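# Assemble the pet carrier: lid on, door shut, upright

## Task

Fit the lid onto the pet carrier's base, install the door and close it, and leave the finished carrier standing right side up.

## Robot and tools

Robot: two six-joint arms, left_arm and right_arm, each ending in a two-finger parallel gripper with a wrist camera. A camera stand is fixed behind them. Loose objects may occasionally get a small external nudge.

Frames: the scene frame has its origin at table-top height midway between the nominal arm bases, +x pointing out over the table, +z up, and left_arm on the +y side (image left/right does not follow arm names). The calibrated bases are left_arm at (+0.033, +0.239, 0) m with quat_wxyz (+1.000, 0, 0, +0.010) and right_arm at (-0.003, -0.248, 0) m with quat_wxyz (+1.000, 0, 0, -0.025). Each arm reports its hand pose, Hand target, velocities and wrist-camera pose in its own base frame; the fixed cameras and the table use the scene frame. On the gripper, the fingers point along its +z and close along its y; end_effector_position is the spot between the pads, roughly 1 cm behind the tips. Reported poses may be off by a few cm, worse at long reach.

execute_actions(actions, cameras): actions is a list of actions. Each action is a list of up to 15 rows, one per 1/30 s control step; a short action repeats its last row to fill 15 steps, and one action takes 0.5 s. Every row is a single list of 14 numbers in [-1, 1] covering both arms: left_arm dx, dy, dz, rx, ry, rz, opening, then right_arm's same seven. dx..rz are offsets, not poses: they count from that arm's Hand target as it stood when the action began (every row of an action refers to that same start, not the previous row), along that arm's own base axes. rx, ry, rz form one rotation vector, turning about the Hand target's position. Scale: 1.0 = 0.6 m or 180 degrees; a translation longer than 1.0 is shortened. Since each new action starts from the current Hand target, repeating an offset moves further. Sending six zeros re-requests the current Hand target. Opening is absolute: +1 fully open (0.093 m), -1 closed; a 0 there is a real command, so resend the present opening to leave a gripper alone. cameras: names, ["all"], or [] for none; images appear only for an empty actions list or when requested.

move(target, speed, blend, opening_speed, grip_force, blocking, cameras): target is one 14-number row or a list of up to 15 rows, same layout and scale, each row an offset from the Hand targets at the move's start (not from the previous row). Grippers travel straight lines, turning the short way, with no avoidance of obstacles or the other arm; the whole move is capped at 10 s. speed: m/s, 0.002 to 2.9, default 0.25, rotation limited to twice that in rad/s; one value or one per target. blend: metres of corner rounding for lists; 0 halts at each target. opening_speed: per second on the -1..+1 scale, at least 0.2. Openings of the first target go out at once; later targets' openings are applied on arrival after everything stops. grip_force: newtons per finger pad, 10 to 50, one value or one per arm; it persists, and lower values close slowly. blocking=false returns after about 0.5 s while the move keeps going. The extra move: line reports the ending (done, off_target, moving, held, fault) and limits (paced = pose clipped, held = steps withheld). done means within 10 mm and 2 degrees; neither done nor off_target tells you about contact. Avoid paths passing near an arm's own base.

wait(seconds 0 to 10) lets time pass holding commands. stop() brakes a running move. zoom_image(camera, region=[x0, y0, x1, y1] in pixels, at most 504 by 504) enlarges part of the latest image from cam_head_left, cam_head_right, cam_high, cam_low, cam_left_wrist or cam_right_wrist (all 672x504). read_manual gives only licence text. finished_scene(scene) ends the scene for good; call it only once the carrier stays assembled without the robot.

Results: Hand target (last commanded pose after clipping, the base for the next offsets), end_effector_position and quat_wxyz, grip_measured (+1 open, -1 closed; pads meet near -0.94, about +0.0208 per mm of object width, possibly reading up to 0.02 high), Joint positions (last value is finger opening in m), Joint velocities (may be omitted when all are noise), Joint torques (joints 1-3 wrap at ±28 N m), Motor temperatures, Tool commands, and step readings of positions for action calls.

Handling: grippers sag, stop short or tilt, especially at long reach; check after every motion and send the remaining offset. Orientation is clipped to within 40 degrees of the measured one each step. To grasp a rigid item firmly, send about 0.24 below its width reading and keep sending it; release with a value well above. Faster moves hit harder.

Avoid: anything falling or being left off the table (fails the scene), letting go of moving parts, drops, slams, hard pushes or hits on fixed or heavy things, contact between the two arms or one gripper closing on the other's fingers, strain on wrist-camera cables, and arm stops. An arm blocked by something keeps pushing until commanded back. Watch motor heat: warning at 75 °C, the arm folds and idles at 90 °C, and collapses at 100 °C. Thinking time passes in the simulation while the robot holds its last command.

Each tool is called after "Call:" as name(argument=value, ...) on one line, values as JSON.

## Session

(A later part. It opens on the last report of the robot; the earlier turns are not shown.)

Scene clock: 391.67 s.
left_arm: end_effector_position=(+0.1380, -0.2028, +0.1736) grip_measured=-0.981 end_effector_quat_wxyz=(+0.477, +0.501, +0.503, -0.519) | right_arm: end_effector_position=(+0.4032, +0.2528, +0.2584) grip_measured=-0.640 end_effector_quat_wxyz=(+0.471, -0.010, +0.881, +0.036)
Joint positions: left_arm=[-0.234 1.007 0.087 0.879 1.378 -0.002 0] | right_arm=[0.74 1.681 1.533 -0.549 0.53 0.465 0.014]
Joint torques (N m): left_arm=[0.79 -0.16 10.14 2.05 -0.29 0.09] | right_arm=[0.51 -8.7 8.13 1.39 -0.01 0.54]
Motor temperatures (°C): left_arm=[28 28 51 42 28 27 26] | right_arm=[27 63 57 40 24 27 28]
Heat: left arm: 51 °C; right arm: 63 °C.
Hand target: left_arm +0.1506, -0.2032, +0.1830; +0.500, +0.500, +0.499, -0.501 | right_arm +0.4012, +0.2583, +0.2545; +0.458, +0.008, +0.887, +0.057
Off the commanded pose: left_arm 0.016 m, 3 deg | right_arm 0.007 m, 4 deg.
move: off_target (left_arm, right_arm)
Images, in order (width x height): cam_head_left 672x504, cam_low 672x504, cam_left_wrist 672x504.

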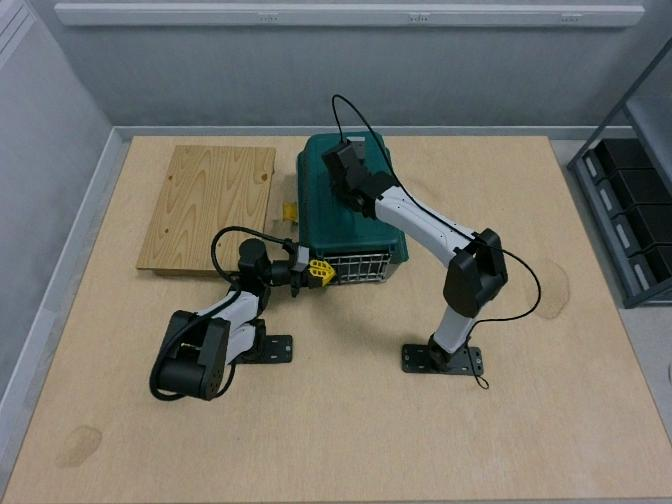

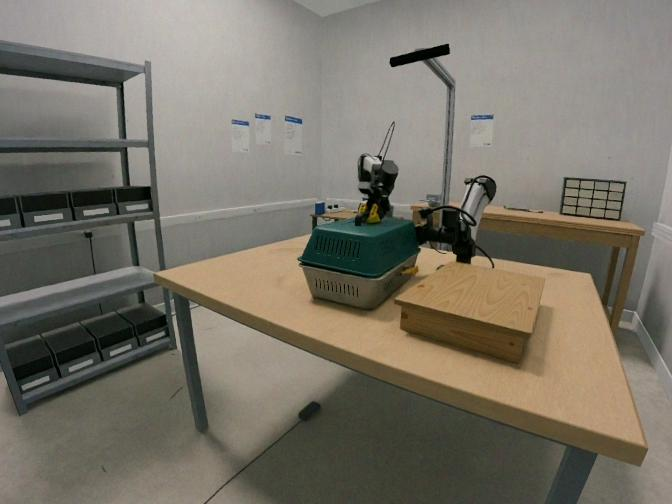

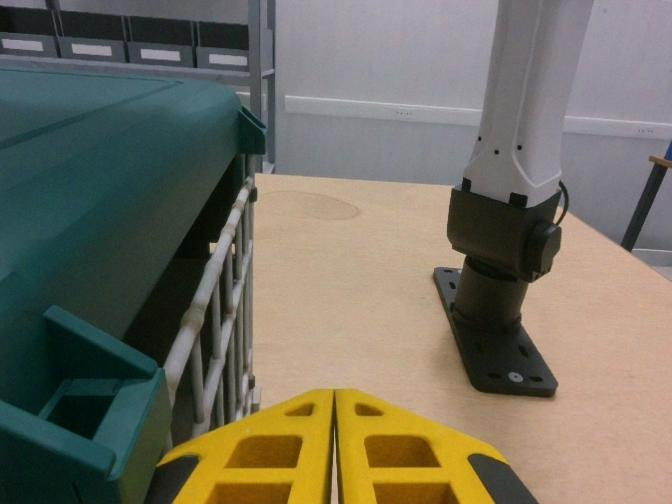

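Call:
move(target=[0,0,0,0,0,0,-1,-0.003,0,-0.02,0,-0.006,0,-0.9], speed=0.06, cameras=["cam_left_wrist","cam_head_left","cam_low"])

Call:
zoom_image(camera="cam_left_wrist", region=[20, 340, 200, 504])

Call:
zoom_image(camera="cam_left_wrist", region=[200, 80, 300, 220])

Call:
zoom_image(camera="cam_low", region=[290, 210, 430, 310])

Scene clock: 428.27 s.
left_arm: end_effector_position=(+0.1382, -0.2028, +0.1736) grip_measured=-0.981 end_effector_quat_wxyz=(+0.477, +0.501, +0.503, -0.518) | right_arm: end_effector_position=(+0.4050, +0.2534, +0.2567) grip_measured=-0.640 end_effector_quat_wxyz=(+0.482, -0.009, +0.875, +0.040)
Joint positions: left_arm=[-0.234 1.007 0.087 0.879 1.377 -0.002 0] | right_arm=[0.74 1.671 1.494 -0.491 0.535 0.455 0.014]
Joint torques (N m): left_arm=[0.77 -0.13 10.15 2.06 -0.27 0.09] | right_arm=[1.09 -9.1 5 1.59 0.06 0.59]
Motor temperatures (°C): left_arm=[28 28 51 42 28 27 26] | right_arm=[27 60 55 38 24 28 28]
Heat: left arm: 51 °C; right arm: 60 °C.
Hand target: left_arm +0.1506, -0.2032, +0.1830; +0.500, +0.500, +0.499, -0.501 | right_arm +0.3993, +0.2583, +0.2425; +0.466, +0.008, +0.883, +0.057
Off the commanded pose: left_arm 0.016 m, 3 deg | right_arm 0.016 m, 3 deg.
move: off_target (left_arm, right_arm)
Images, in order (width x height): cam_head_left 672x504, cam_low 672x504, cam_left_wrist 672x504.

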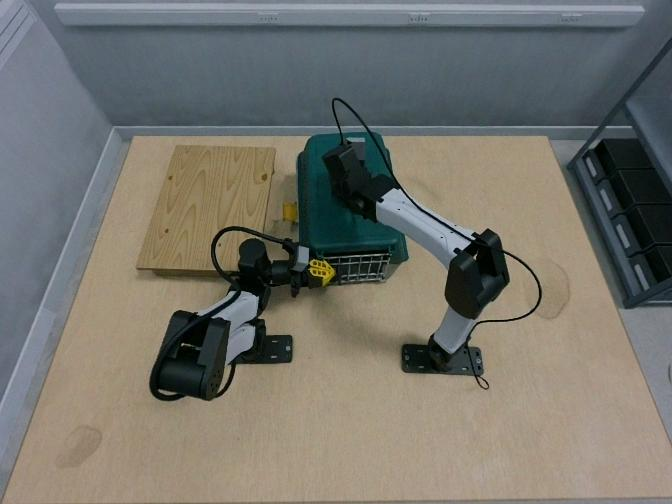

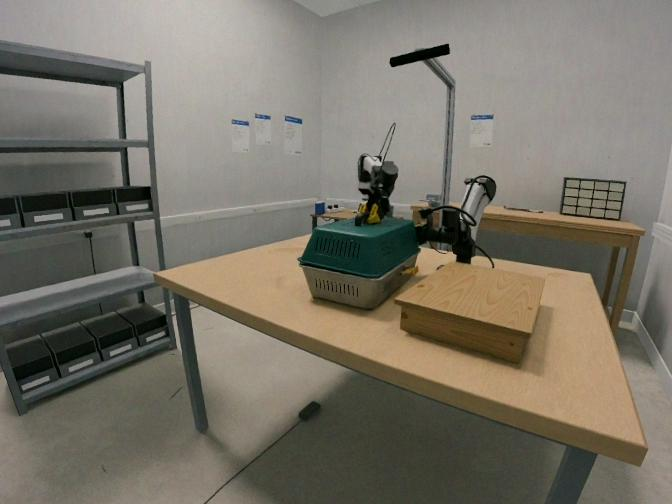

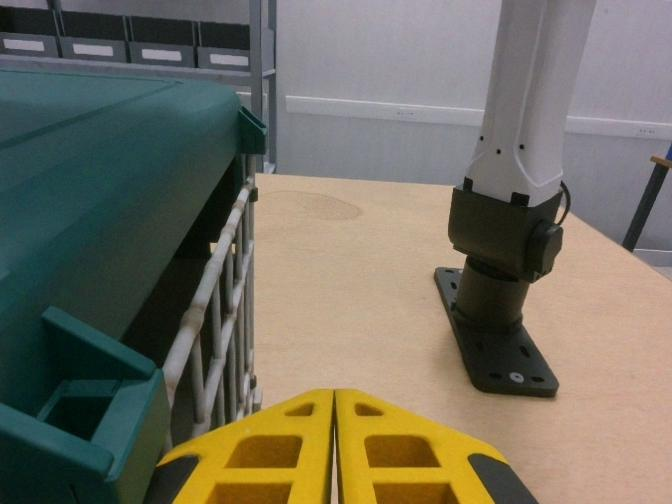

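Scaled by 2.800 from the camera's 672x504 image, which has a finer 960x720 frame.

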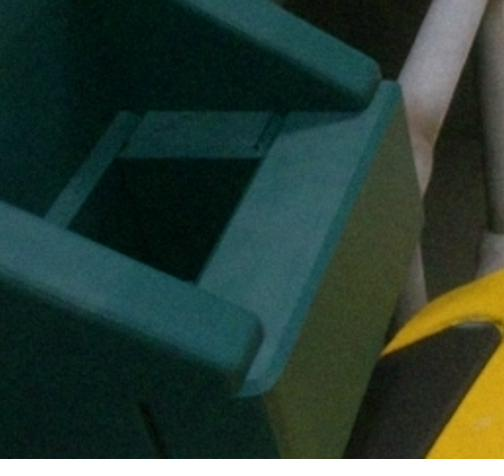

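Scaled by 3.600 from the camera's 672x504 image, which has a finer 960x720 frame.

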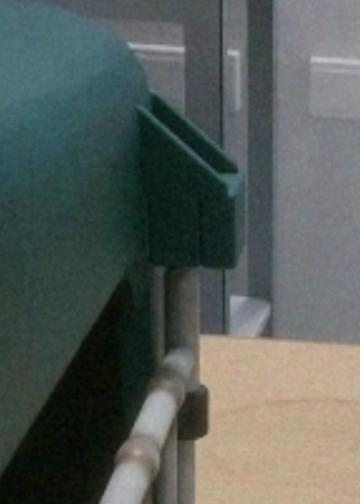

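Scaled by 3.600 from the camera's 672x504 image, which has a finer 960x720 frame.

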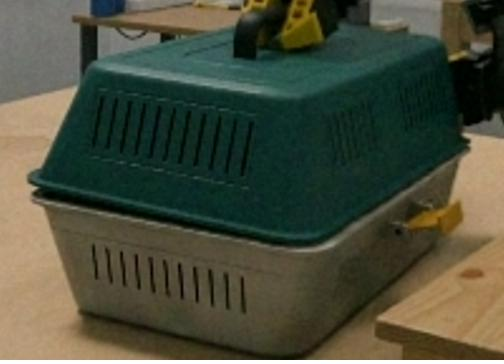

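Call:
move(target=[0,0,0,0,0,0,-1,-0.002,0.002,0.06,-0.006,-0.006,0.002,-0.9], speed=0.08, cameras=["cam_left_wrist","cam_head_left"])

Call:
zoom_image(camera="cam_left_wrist", region=[0, 260, 240, 504])

Call:
zoom_image(camera="cam_left_wrist", region=[200, 40, 300, 220])

Call:
zoom_image(camera="cam_head_left", region=[300, 230, 410, 290])

Scene clock: 459.67 s.
left_arm: end_effector_position=(+0.1379, -0.2028, +0.1736) grip_measured=-0.981 end_effector_quat_wxyz=(+0.476, +0.501, +0.502, -0.519) | right_arm: end_effector_position=(+0.4003, +0.2517, +0.2625) grip_measured=-0.640 end_effector_quat_wxyz=(+0.464, -0.011, +0.885, +0.032)
Joint positions: left_arm=[-0.234 1.007 0.087 0.879 1.379 -0.003 0] | right_arm=[0.742 1.682 1.564 -0.598 0.53 0.471 0.014]
Joint torques (N m): left_arm=[0.8 -0.17 10.15 2.05 -0.3 0.1] | right_arm=[1.65 -9.73 10.33 1.45 0.29 0.2]
Motor temperatures (°C): left_arm=[28 28 51 42 28 27 26] | right_arm=[27 58 53 37 24 28 28]
Heat: left arm: 51 °C; right arm: 58 °C.
Hand target: left_arm +0.1506, -0.2032, +0.1830; +0.500, +0.500, +0.499, -0.501 | right_arm +0.3982, +0.2595, +0.2784; +0.474, +0.000, +0.879, +0.050
Off the commanded pose: left_arm 0.016 m, 3 deg | right_arm 0.018 m, 3 deg.
move: off_target (left_arm, right_arm)
Images, in order (width x height): cam_head_left 672x504, cam_left_wrist 672x504.

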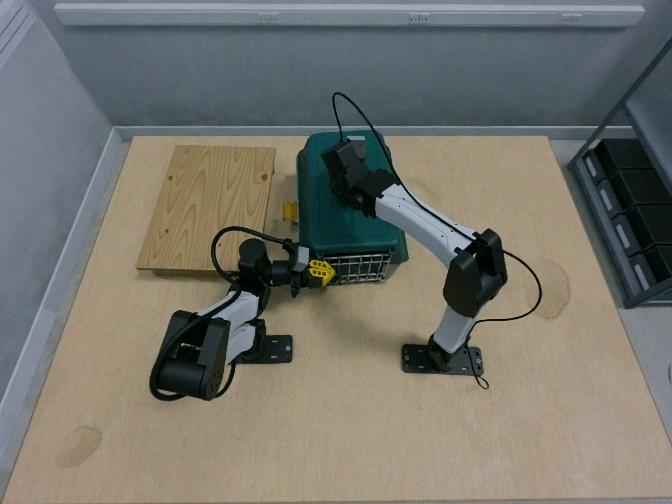

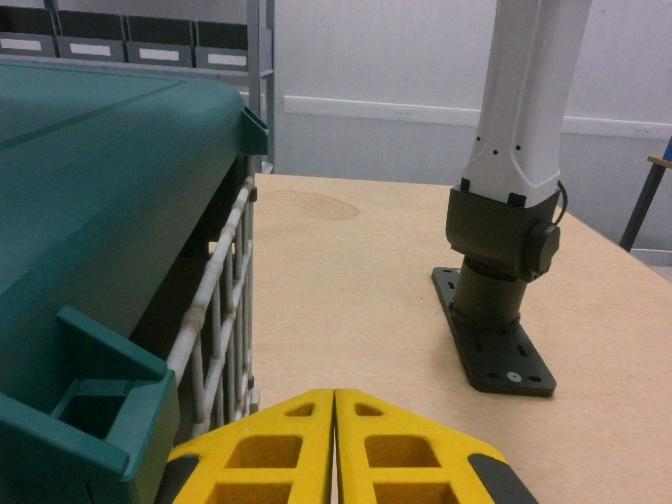

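Scaled by 2.066 from the camera's 672x504 image, which has a finer 960x720 frame.

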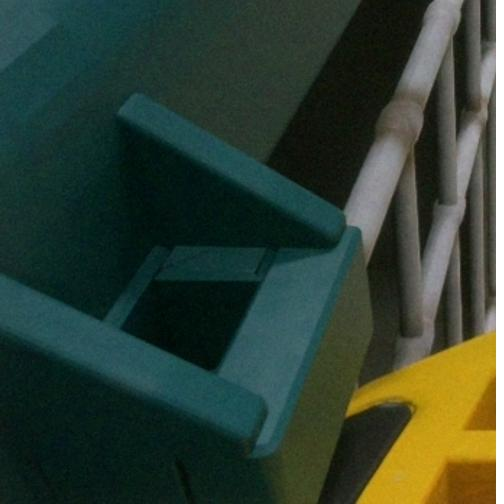

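Scaled by 2.800 from the camera's 672x504 image, which has a finer 960x720 frame.

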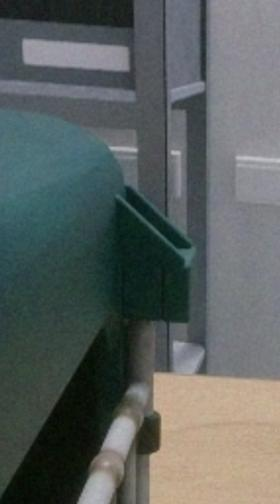

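Scaled by 4.582 from the camera's 672x504 image, which has a finer 960x720 frame.

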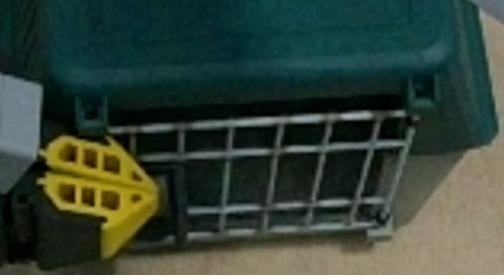

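Call:
move(target=[0,0,0,0,0,0,-1,0,0,-0.025,-0.015,0,0.002,-0.9], speed=0.06, cameras=["cam_left_wrist","cam_head_left","cam_low","cam_high"])

Call:
zoom_image(camera="cam_left_wrist", region=[0, 260, 240, 504])

Call:
zoom_image(camera="cam_left_wrist", region=[200, 40, 300, 220])

Call:
zoom_image(camera="cam_high", region=[300, 220, 530, 390])

Call:
zoom_image(camera="cam_low", region=[290, 210, 430, 310])

Scene clock: 479.63 s.
left_arm: end_effector_position=(+0.1380, -0.2028, +0.1736) grip_measured=-0.981 end_effector_quat_wxyz=(+0.476, +0.501, +0.503, -0.519) | right_arm: end_effector_position=(+0.4015, +0.2523, +0.2615) grip_measured=-0.640 end_effector_quat_wxyz=(+0.465, -0.013, +0.884, +0.030)
Joint positions: left_arm=[-0.234 1.007 0.087 0.879 1.378 -0.003 0] | right_arm=[0.742 1.687 1.564 -0.592 0.532 0.465 0.014]
Joint torques (N m): left_arm=[0.79 -0.17 10.14 2.05 -0.29 0.1] | right_arm=[2.25 -9.48 6.71 1.71 0.47 -0.02]
Motor temperatures (°C): left_arm=[28 27 52 42 28 27 26] | right_arm=[27 58 60 37 24 28 28]
Heat: left arm: 52 °C; right arm: 60 °C.
Hand target: left_arm +0.1507, -0.2032, +0.1830; +0.500, +0.500, +0.499, -0.501 | right_arm +0.3983, +0.2594, +0.2634; +0.474, -0.014, +0.880, +0.031
Off the commanded pose: left_arm 0.016 m, 3 deg | right_arm 0.008 m, 1 deg.
move: off_target (left_arm)
Images, in order (width x height): cam_head_left 672x504, cam_high 672x504, cam_low 672x504, cam_left_wrist 672x504.

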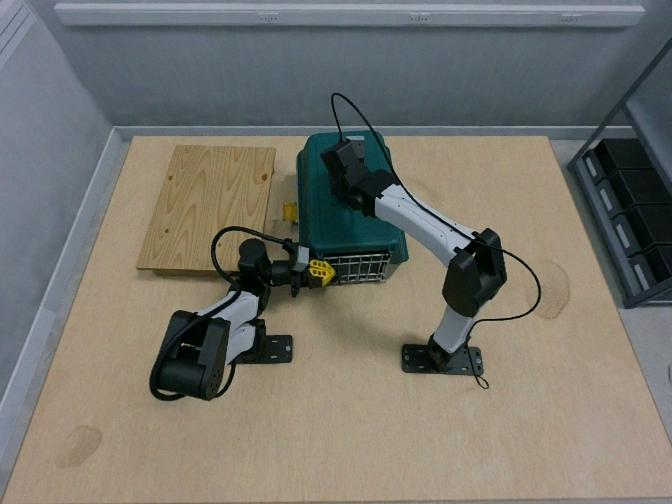

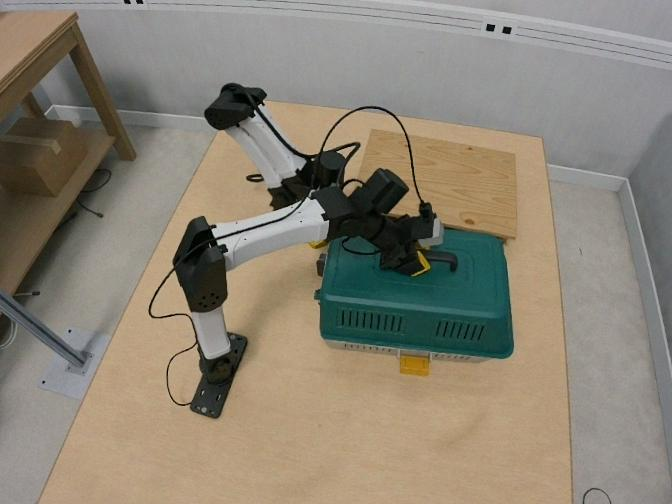

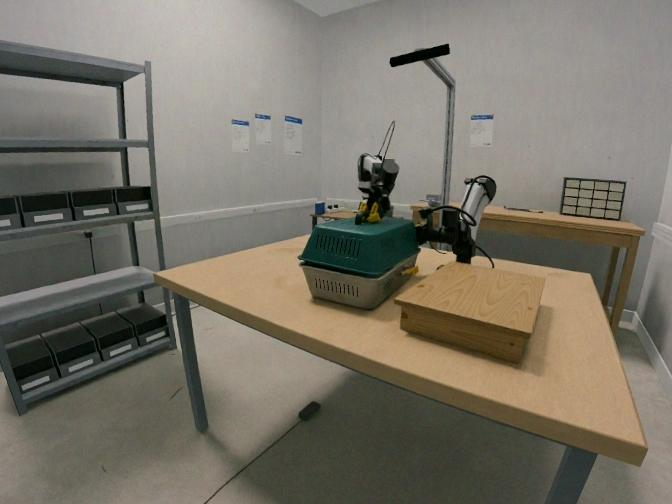

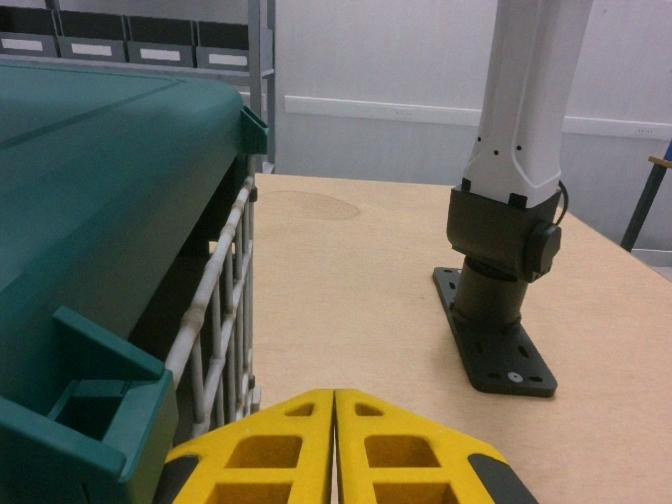

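Scaled by 2.066 from the camera's 672x504 image, which has a finer 960x720 frame.

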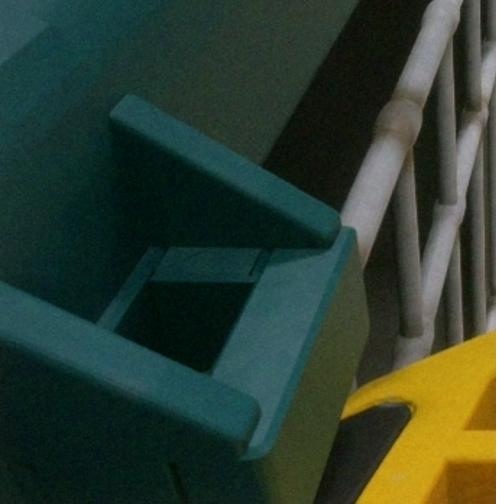

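Scaled by 2.800 from the camera's 672x504 image, which has a finer 960x720 frame.

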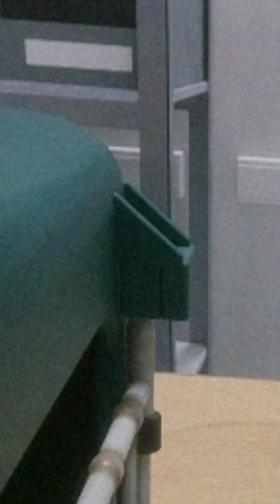

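Scaled by 2.191 from the camera's 672x504 image, which has a finer 960x720 frame.

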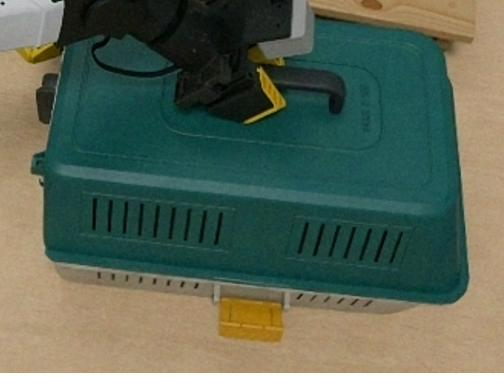

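Scaled by 3.600 from the camera's 672x504 image, which has a finer 960x720 frame.

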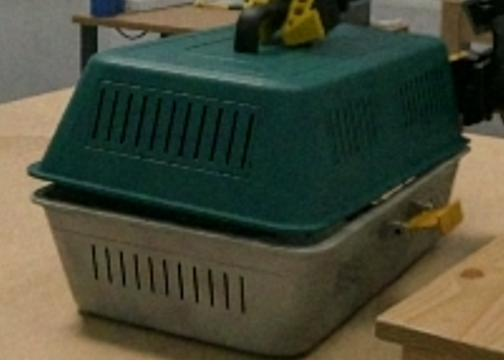

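Call:
move(target=[0,0,0,0,0,0,-1,0,0,-0.022,0.006,0,0.003,-0.9], speed=0.06, cameras=["cam_left_wrist","cam_head_left","cam_low"])

Call:
zoom_image(camera="cam_left_wrist", region=[0, 260, 240, 504])

Call:
zoom_image(camera="cam_left_wrist", region=[200, 40, 300, 220])

Call:
zoom_image(camera="cam_low", region=[290, 210, 430, 310])

Scene clock: 489.47 s.
left_arm: end_effector_position=(+0.1390, -0.2029, +0.1721) grip_measured=-0.981 end_effector_quat_wxyz=(+0.474, +0.498, +0.507, -0.520) | right_arm: end_effector_position=(+0.4055, +0.2542, +0.2554) grip_measured=-0.640 end_effector_quat_wxyz=(+0.481, -0.015, +0.876, +0.030)
Joint positions: left_arm=[-0.234 1.013 0.087 0.874 1.374 -0.003 0] | right_arm=[0.745 1.682 1.507 -0.504 0.549 0.444 0.014]
Joint torques (N m): left_arm=[0.7 -0.73 10.15 2.12 -0.23 0.11] | right_arm=[1.54 -10.32 5.64 1.58 0.12 0.17]
Motor temperatures (°C): left_arm=[28 27 52 42 28 27 26] | right_arm=[27 59 59 37 24 27 28]
Heat: left arm: 52 °C; right arm: 59 °C.
Hand target: left_arm +0.1506, -0.2032, +0.1830; +0.500, +0.500, +0.499, -0.501 | right_arm +0.3982, +0.2594, +0.2501; +0.474, -0.014, +0.879, +0.041
Off the commanded pose: left_arm 0.016 m, 4 deg | right_arm 0.010 m, 2 deg.
move: off_target (left_arm)
Images, in order (width x height): cam_head_left 672x504, cam_low 672x504, cam_left_wrist 672x504.

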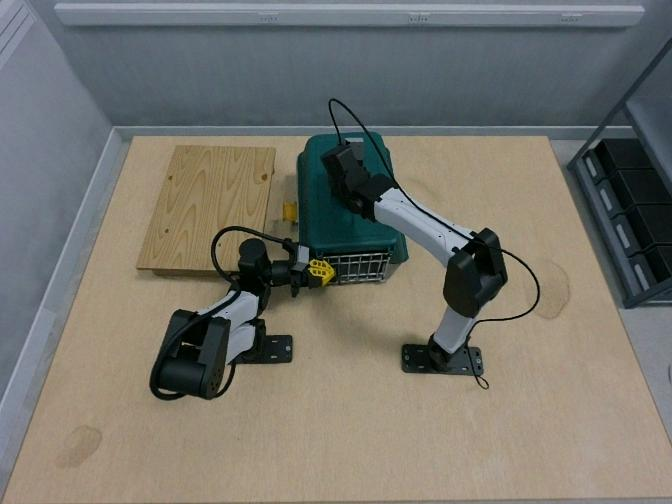

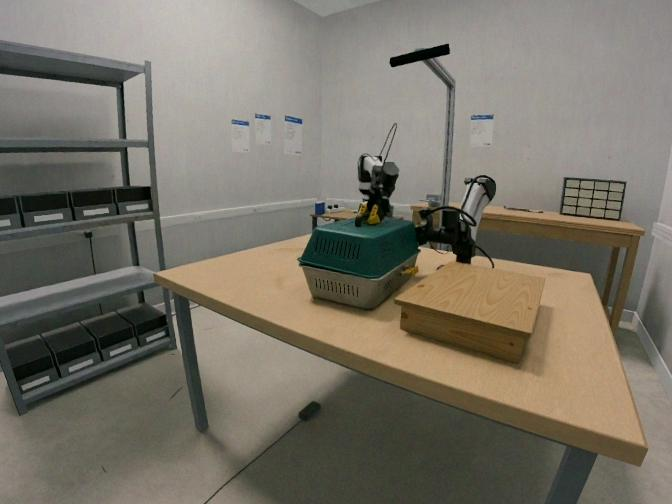

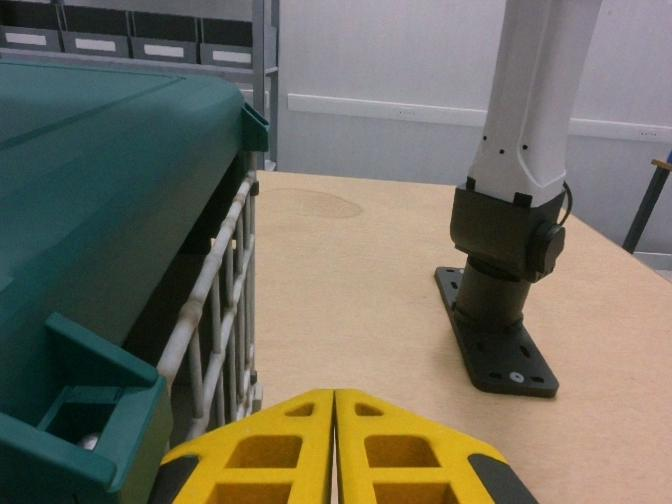

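Scaled by 2.066 from the camera's 672x504 image, which has a finer 960x720 frame.

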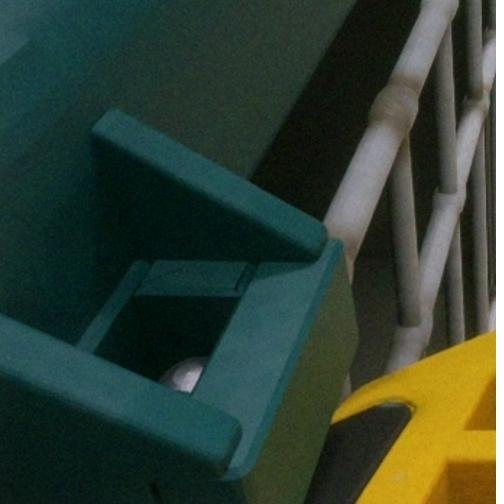

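Scaled by 2.800 from the camera's 672x504 image, which has a finer 960x720 frame.

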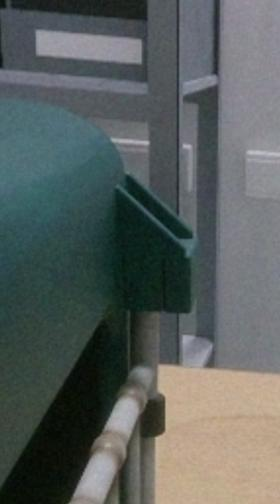

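Scaled by 3.600 from the camera's 672x504 image, which has a finer 960x720 frame.

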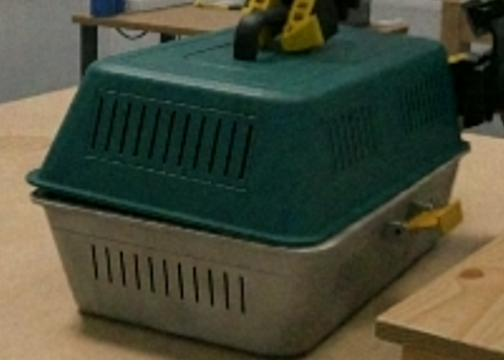

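Call:
move(target=[0,0,0,0,0,0,-1,0,0,-0.018,0.018,0.006,0.002,-0.9], speed=0.06, cameras=["cam_left_wrist","cam_head_left","cam_low"])

Call:
zoom_image(camera="cam_left_wrist", region=[0, 260, 240, 504])

Call:
zoom_image(camera="cam_left_wrist", region=[200, 40, 300, 220])

Call:
zoom_image(camera="cam_low", region=[290, 210, 430, 310])

Call:
zoom_image(camera="cam_head_left", region=[370, 235, 420, 285])

Scene clock: 508.03 s.
left_arm: end_effector_position=(+0.1390, -0.2029, +0.1720) grip_measured=-0.981 end_effector_quat_wxyz=(+0.474, +0.498, +0.507, -0.520) | right_arm: end_effector_position=(+0.4058, +0.2549, +0.2552) grip_measured=-0.640 end_effector_quat_wxyz=(+0.492, -0.011, +0.870, +0.041)
Joint positions: left_arm=[-0.234 1.013 0.087 0.873 1.374 -0.003 0] | right_arm=[0.745 1.665 1.462 -0.441 0.546 0.441 0.014]
Joint torques (N m): left_arm=[0.72 -0.77 10.15 2.1 -0.24 0.11] | right_arm=[0.25 -9.78 4.98 1.46 -0.29 0.56]
Motor temperatures (°C): left_arm=[28 27 52 42 28 27 26] | right_arm=[27 59 57 37 24 27 28]
Heat: left arm: 52 °C; right arm: 59 °C.
Hand target: left_arm +0.1507, -0.2032, +0.1830; +0.500, +0.500, +0.499, -0.501 | right_arm +0.3982, +0.2594, +0.2394; +0.466, -0.002, +0.882, +0.068
Off the commanded pose: left_arm 0.016 m, 4 deg | right_arm 0.018 m, 5 deg.
move: off_target (left_arm, right_arm)
Images, in order (width x height): cam_head_left 672x504, cam_low 672x504, cam_left_wrist 672x504.

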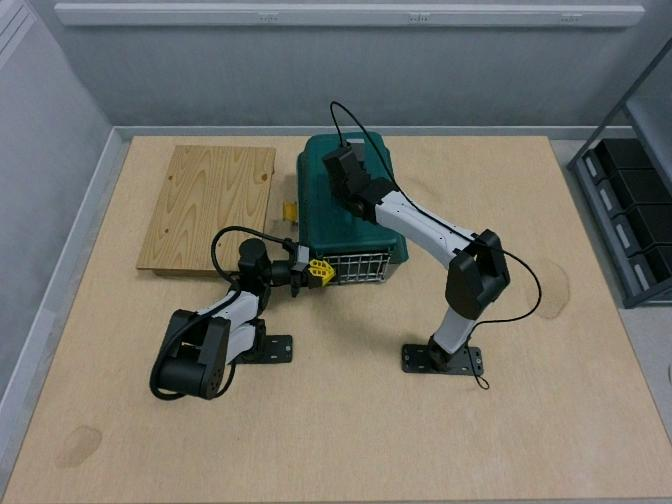

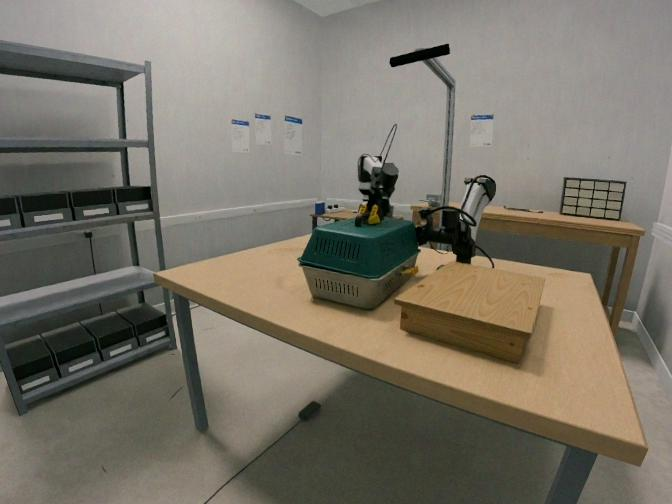

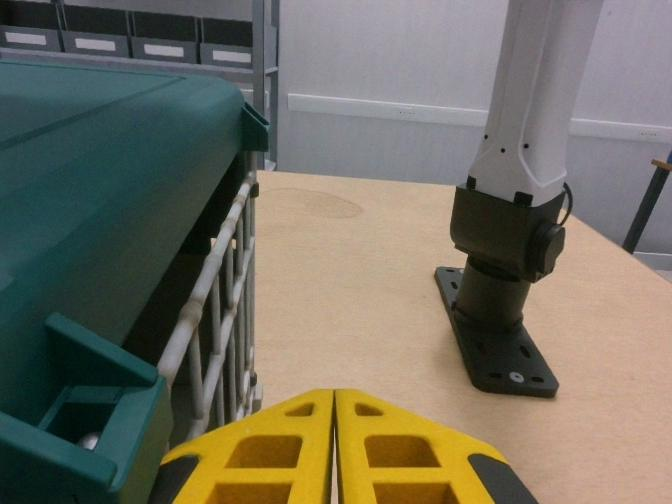

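Scaled by 2.066 from the camera's 672x504 image, which has a finer 960x720 frame.

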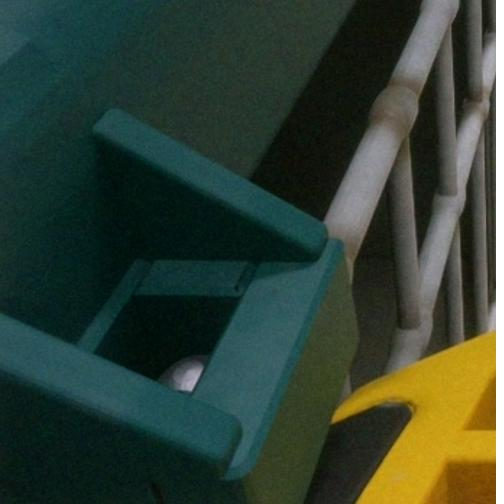

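Scaled by 2.800 from the camera's 672x504 image, which has a finer 960x720 frame.

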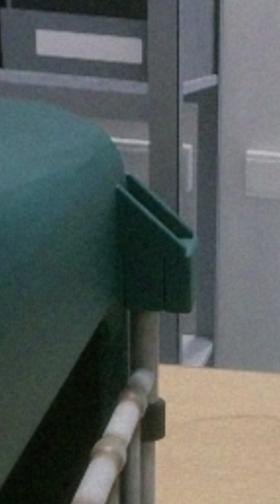

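Scaled by 3.600 from the camera's 672x504 image, which has a finer 960x720 frame.

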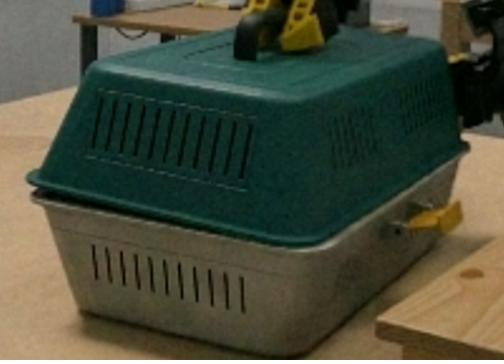

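Scaled by 10.080 from the camera's 672x504 image, which has a finer 960x720 frame.

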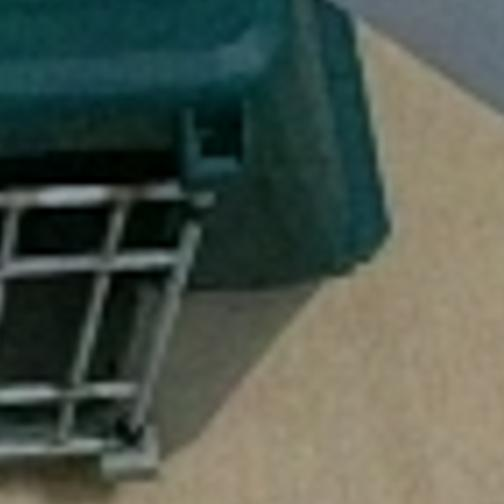

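Call:
move(target=[[0,0,0,0,0,0,-1,0.013,0,0.006,0,-0.004,0.004,-0.9],[0,0,0,0,0,0,-1,0.02,0,-0.005,0.004,0,0.006,-0.9]], speed=0.05, cameras=["cam_left_wrist","cam_head_left","cam_low"])

Call:
zoom_image(camera="cam_left_wrist", region=[0, 260, 240, 504])

Call:
zoom_image(camera="cam_left_wrist", region=[200, 40, 300, 220])

Call:
zoom_image(camera="cam_low", region=[290, 210, 430, 310])

Call:
zoom_image(camera="cam_head_left", region=[370, 235, 420, 285])

Scene clock: 537.07 s.
left_arm: end_effector_position=(+0.1406, -0.2029, +0.1718) grip_measured=-0.981 end_effector_quat_wxyz=(+0.476, +0.496, +0.510, -0.518) | right_arm: end_effector_position=(+0.4087, +0.2537, +0.2552) grip_measured=-0.640 end_effector_quat_wxyz=(+0.490, -0.012, +0.870, +0.047)
Joint positions: left_arm=[-0.234 1.013 0.087 0.872 1.364 -0.003 0] | right_arm=[0.732 1.665 1.462 -0.434 0.524 0.435 0.014]
Joint torques (N m): left_arm=[0.65 -0.68 10.18 2.13 -0.13 0.11] | right_arm=[-1.21 -8.03 5.45 1.72 -0.49 0.37]
Motor temperatures (°C): left_arm=[28 27 52 41 28 27 26] | right_arm=[27 60 54 36 24 28 28]
Heat: left arm: 52 °C; right arm: 60 °C.
Hand target: left_arm +0.1507, -0.2032, +0.1830; +0.500, +0.500, +0.499, -0.501 | right_arm +0.4102, +0.2595, +0.2364; +0.465, -0.008, +0.882, +0.078
Off the commanded pose: left_arm 0.015 m, 4 deg | right_arm 0.020 m, 5 deg.
move: off_target (left_arm, right_arm)
Images, in order (width x height): cam_head_left 672x504, cam_low 672x504, cam_left_wrist 672x504.

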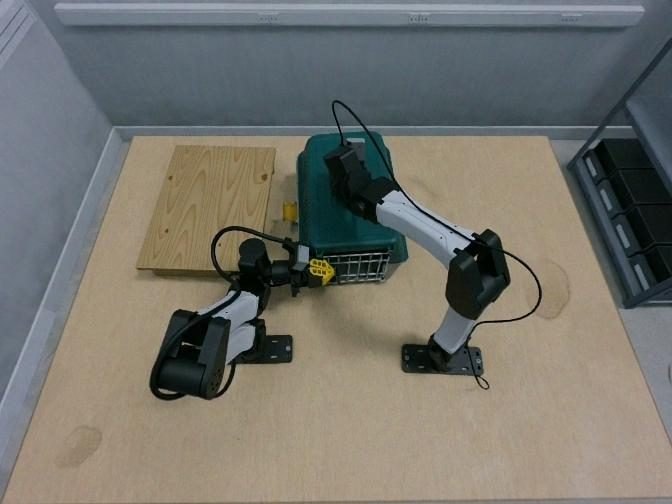

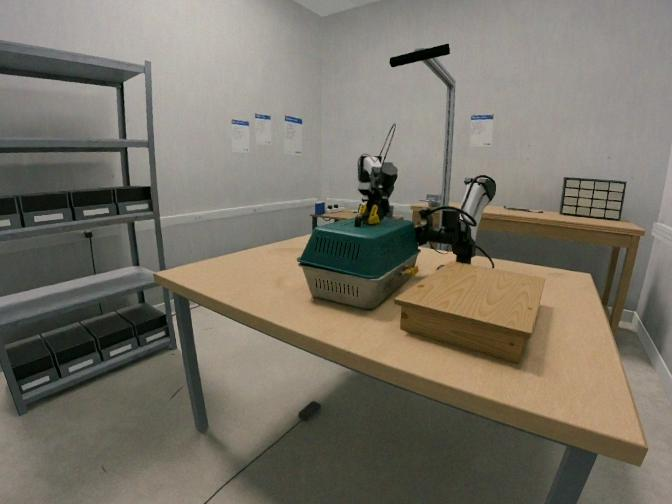

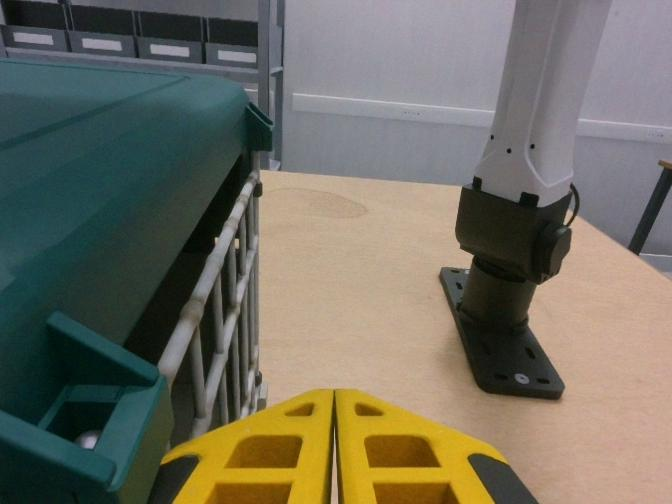

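Scaled by 2.066 from the camera's 672x504 image, which has a finer 960x720 frame.

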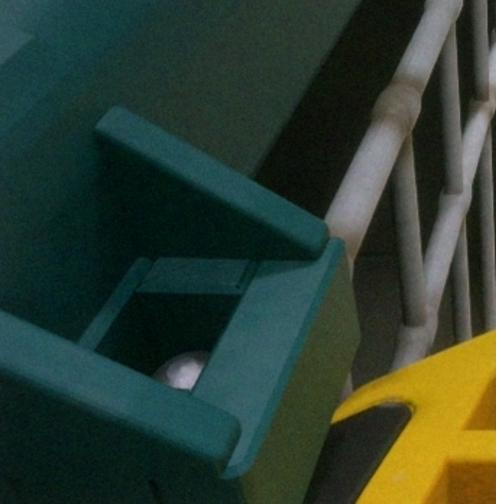

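Scaled by 2.800 from the camera's 672x504 image, which has a finer 960x720 frame.

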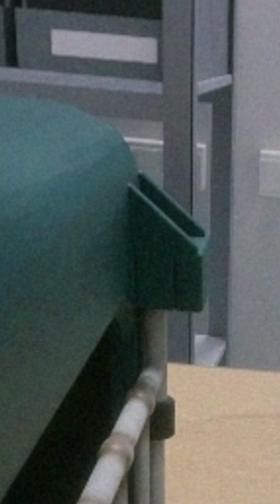

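Scaled by 3.600 from the camera's 672x504 image, which has a finer 960x720 frame.

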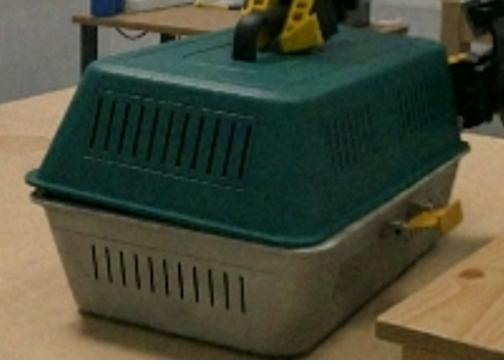

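Scaled by 10.080 from the camera's 672x504 image, which has a finer 960x720 frame.

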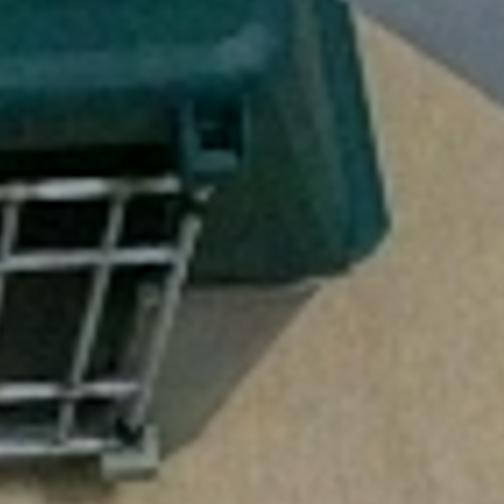

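Call:
move(target=[-0.017,0,0,0,0,0,-1,0,0,0.008,0,0,0.004,-0.9], speed=0.05)

Call:
move(target=[0,0,0,0,0,0,-1,0.002,0,-0.012,0.006,0.003,0,-0.9], speed=0.05, cameras=["cam_left_wrist","cam_head_left","cam_low"])

Call:
zoom_image(camera="cam_left_wrist", region=[0, 260, 240, 504])

Call:
zoom_image(camera="cam_left_wrist", region=[200, 40, 300, 220])

Call:
zoom_image(camera="cam_low", region=[290, 210, 430, 310])

Call:
zoom_image(camera="cam_head_left", region=[370, 235, 420, 285])

Scene clock: 553.13 s.
left_arm: end_effector_position=(+0.1410, -0.2020, +0.1754) grip_measured=-0.981 end_effector_quat_wxyz=(+0.482, +0.488, +0.518, -0.512) | right_arm: end_effector_position=(+0.4093, +0.2527, +0.2562) grip_measured=-0.640 end_effector_quat_wxyz=(+0.490, -0.012, +0.870, +0.049)
Joint positions: left_arm=[-0.234 0.947 0.087 0.809 1.337 -0.011 0] | right_arm=[0.727 1.662 1.462 -0.433 0.517 0.432 0.014]
Joint torques (N m): left_arm=[-1.13 -1.99 8.02 2.2 -0.02 0.18] | right_arm=[-1.18 -8.18 6.43 1.62 -0.55 0.27]
Motor temperatures (°C): left_arm=[28 27 52 41 28 27 26] | right_arm=[27 58 53 36 24 28 28]
Heat: left arm: 52 °C; right arm: 58 °C.
Hand target: left_arm +0.1405, -0.2032, +0.1830; +0.500, +0.500, +0.499, -0.501 | right_arm +0.4102, +0.2594, +0.2411; +0.465, -0.013, +0.882, +0.080
Off the commanded pose: left_arm 0.008 m, 4 deg | right_arm 0.017 m, 5 deg.
move: off_target (left_arm, right_arm)

Scene clock: 553.93 s.
left_arm: end_effector_position=(+0.1410, -0.2020, +0.1755) grip_measured=-0.981 end_effector_quat_wxyz=(+0.482, +0.487, +0.518, -0.512) | right_arm: end_effector_position=(+0.4095, +0.2530, +0.2564) grip_measured=-0.640 end_effector_quat_wxyz=(+0.490, -0.012, +0.870, +0.054)
Joint positions: left_arm=[-0.234 0.945 0.087 0.807 1.337 -0.011 0] | right_arm=[0.724 1.659 1.459 -0.428 0.506 0.434 0.014]
Joint torques (N m): left_arm=[-1.14 -2.07 8.09 2.18 -0.01 0.19] | right_arm=[-1.47 -7.8 4.97 1.79 -0.61 0.39]
Motor temperatures (°C): left_arm=[28 27 52 41 28 27 26] | right_arm=[27 58 53 36 24 28 28]
Heat: left arm: 52 °C; right arm: 58 °C.
Hand target: left_arm +0.1404, -0.2032, +0.1830; +0.500, +0.500, +0.499, -0.501 | right_arm +0.4113, +0.2595, +0.2341; +0.461, -0.009, +0.883, +0.089
Off the commanded pose: left_arm 0.008 m, 4 deg | right_arm 0.023 m, 5 deg.
move: off_target (left_arm, right_arm)
Images, in order (width x height): cam_head_left 672x504, cam_low 672x504, cam_left_wrist 672x504.

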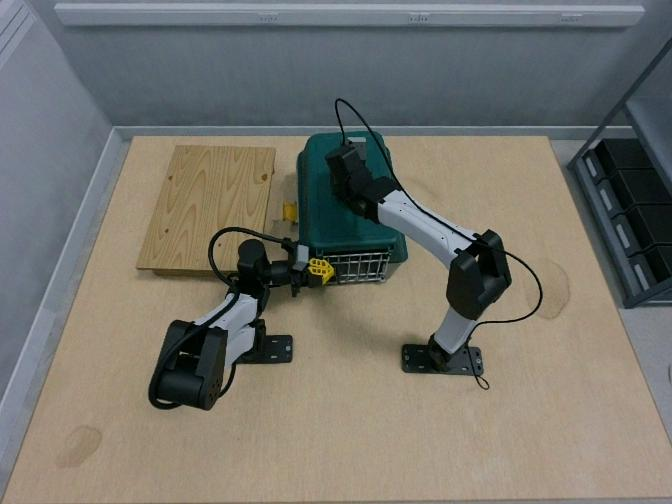

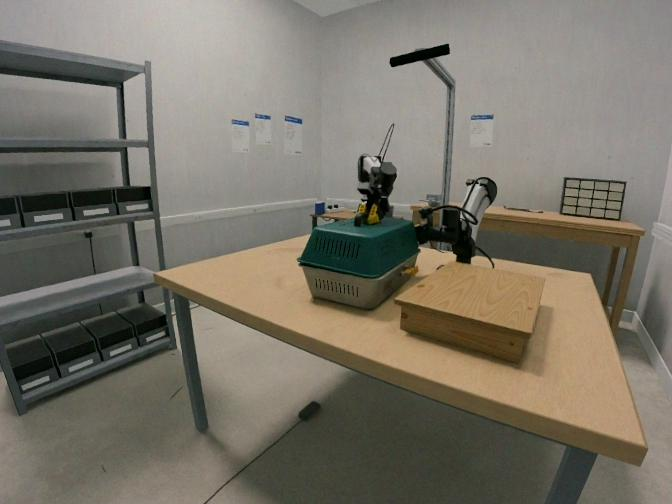

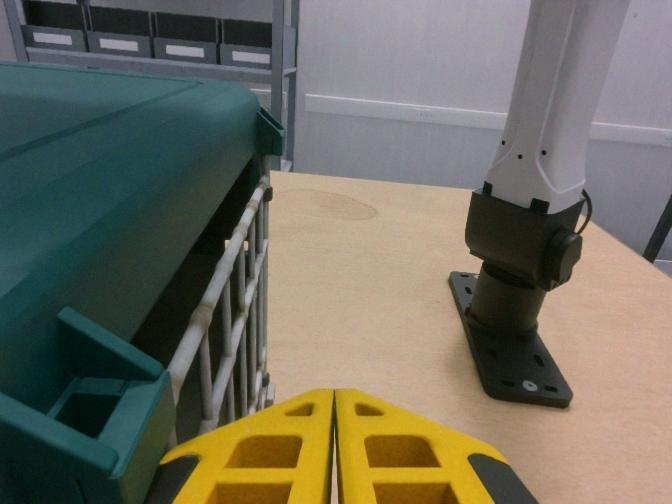

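Scaled by 2.066 from the camera's 672x504 image, which has a finer 960x720 frame.

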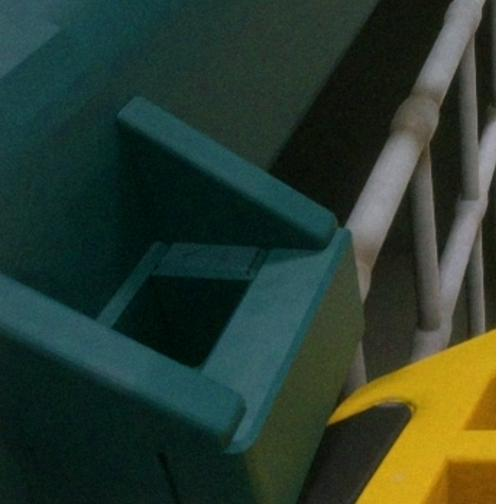

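Scaled by 2.800 from the camera's 672x504 image, which has a finer 960x720 frame.

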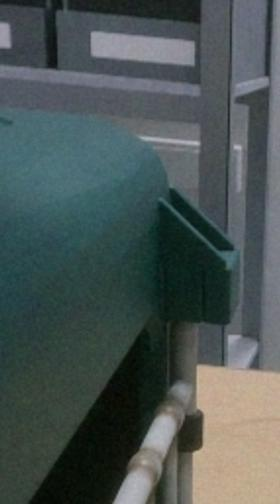

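Scaled by 3.600 from the camera's 672x504 image, which has a finer 960x720 frame.

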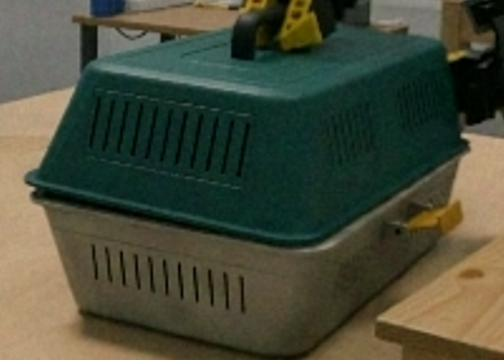

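Scaled by 10.080 from the camera's 672x504 image, which has a finer 960x720 frame.

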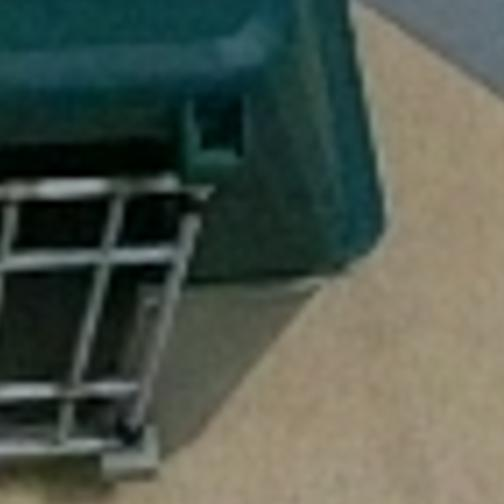

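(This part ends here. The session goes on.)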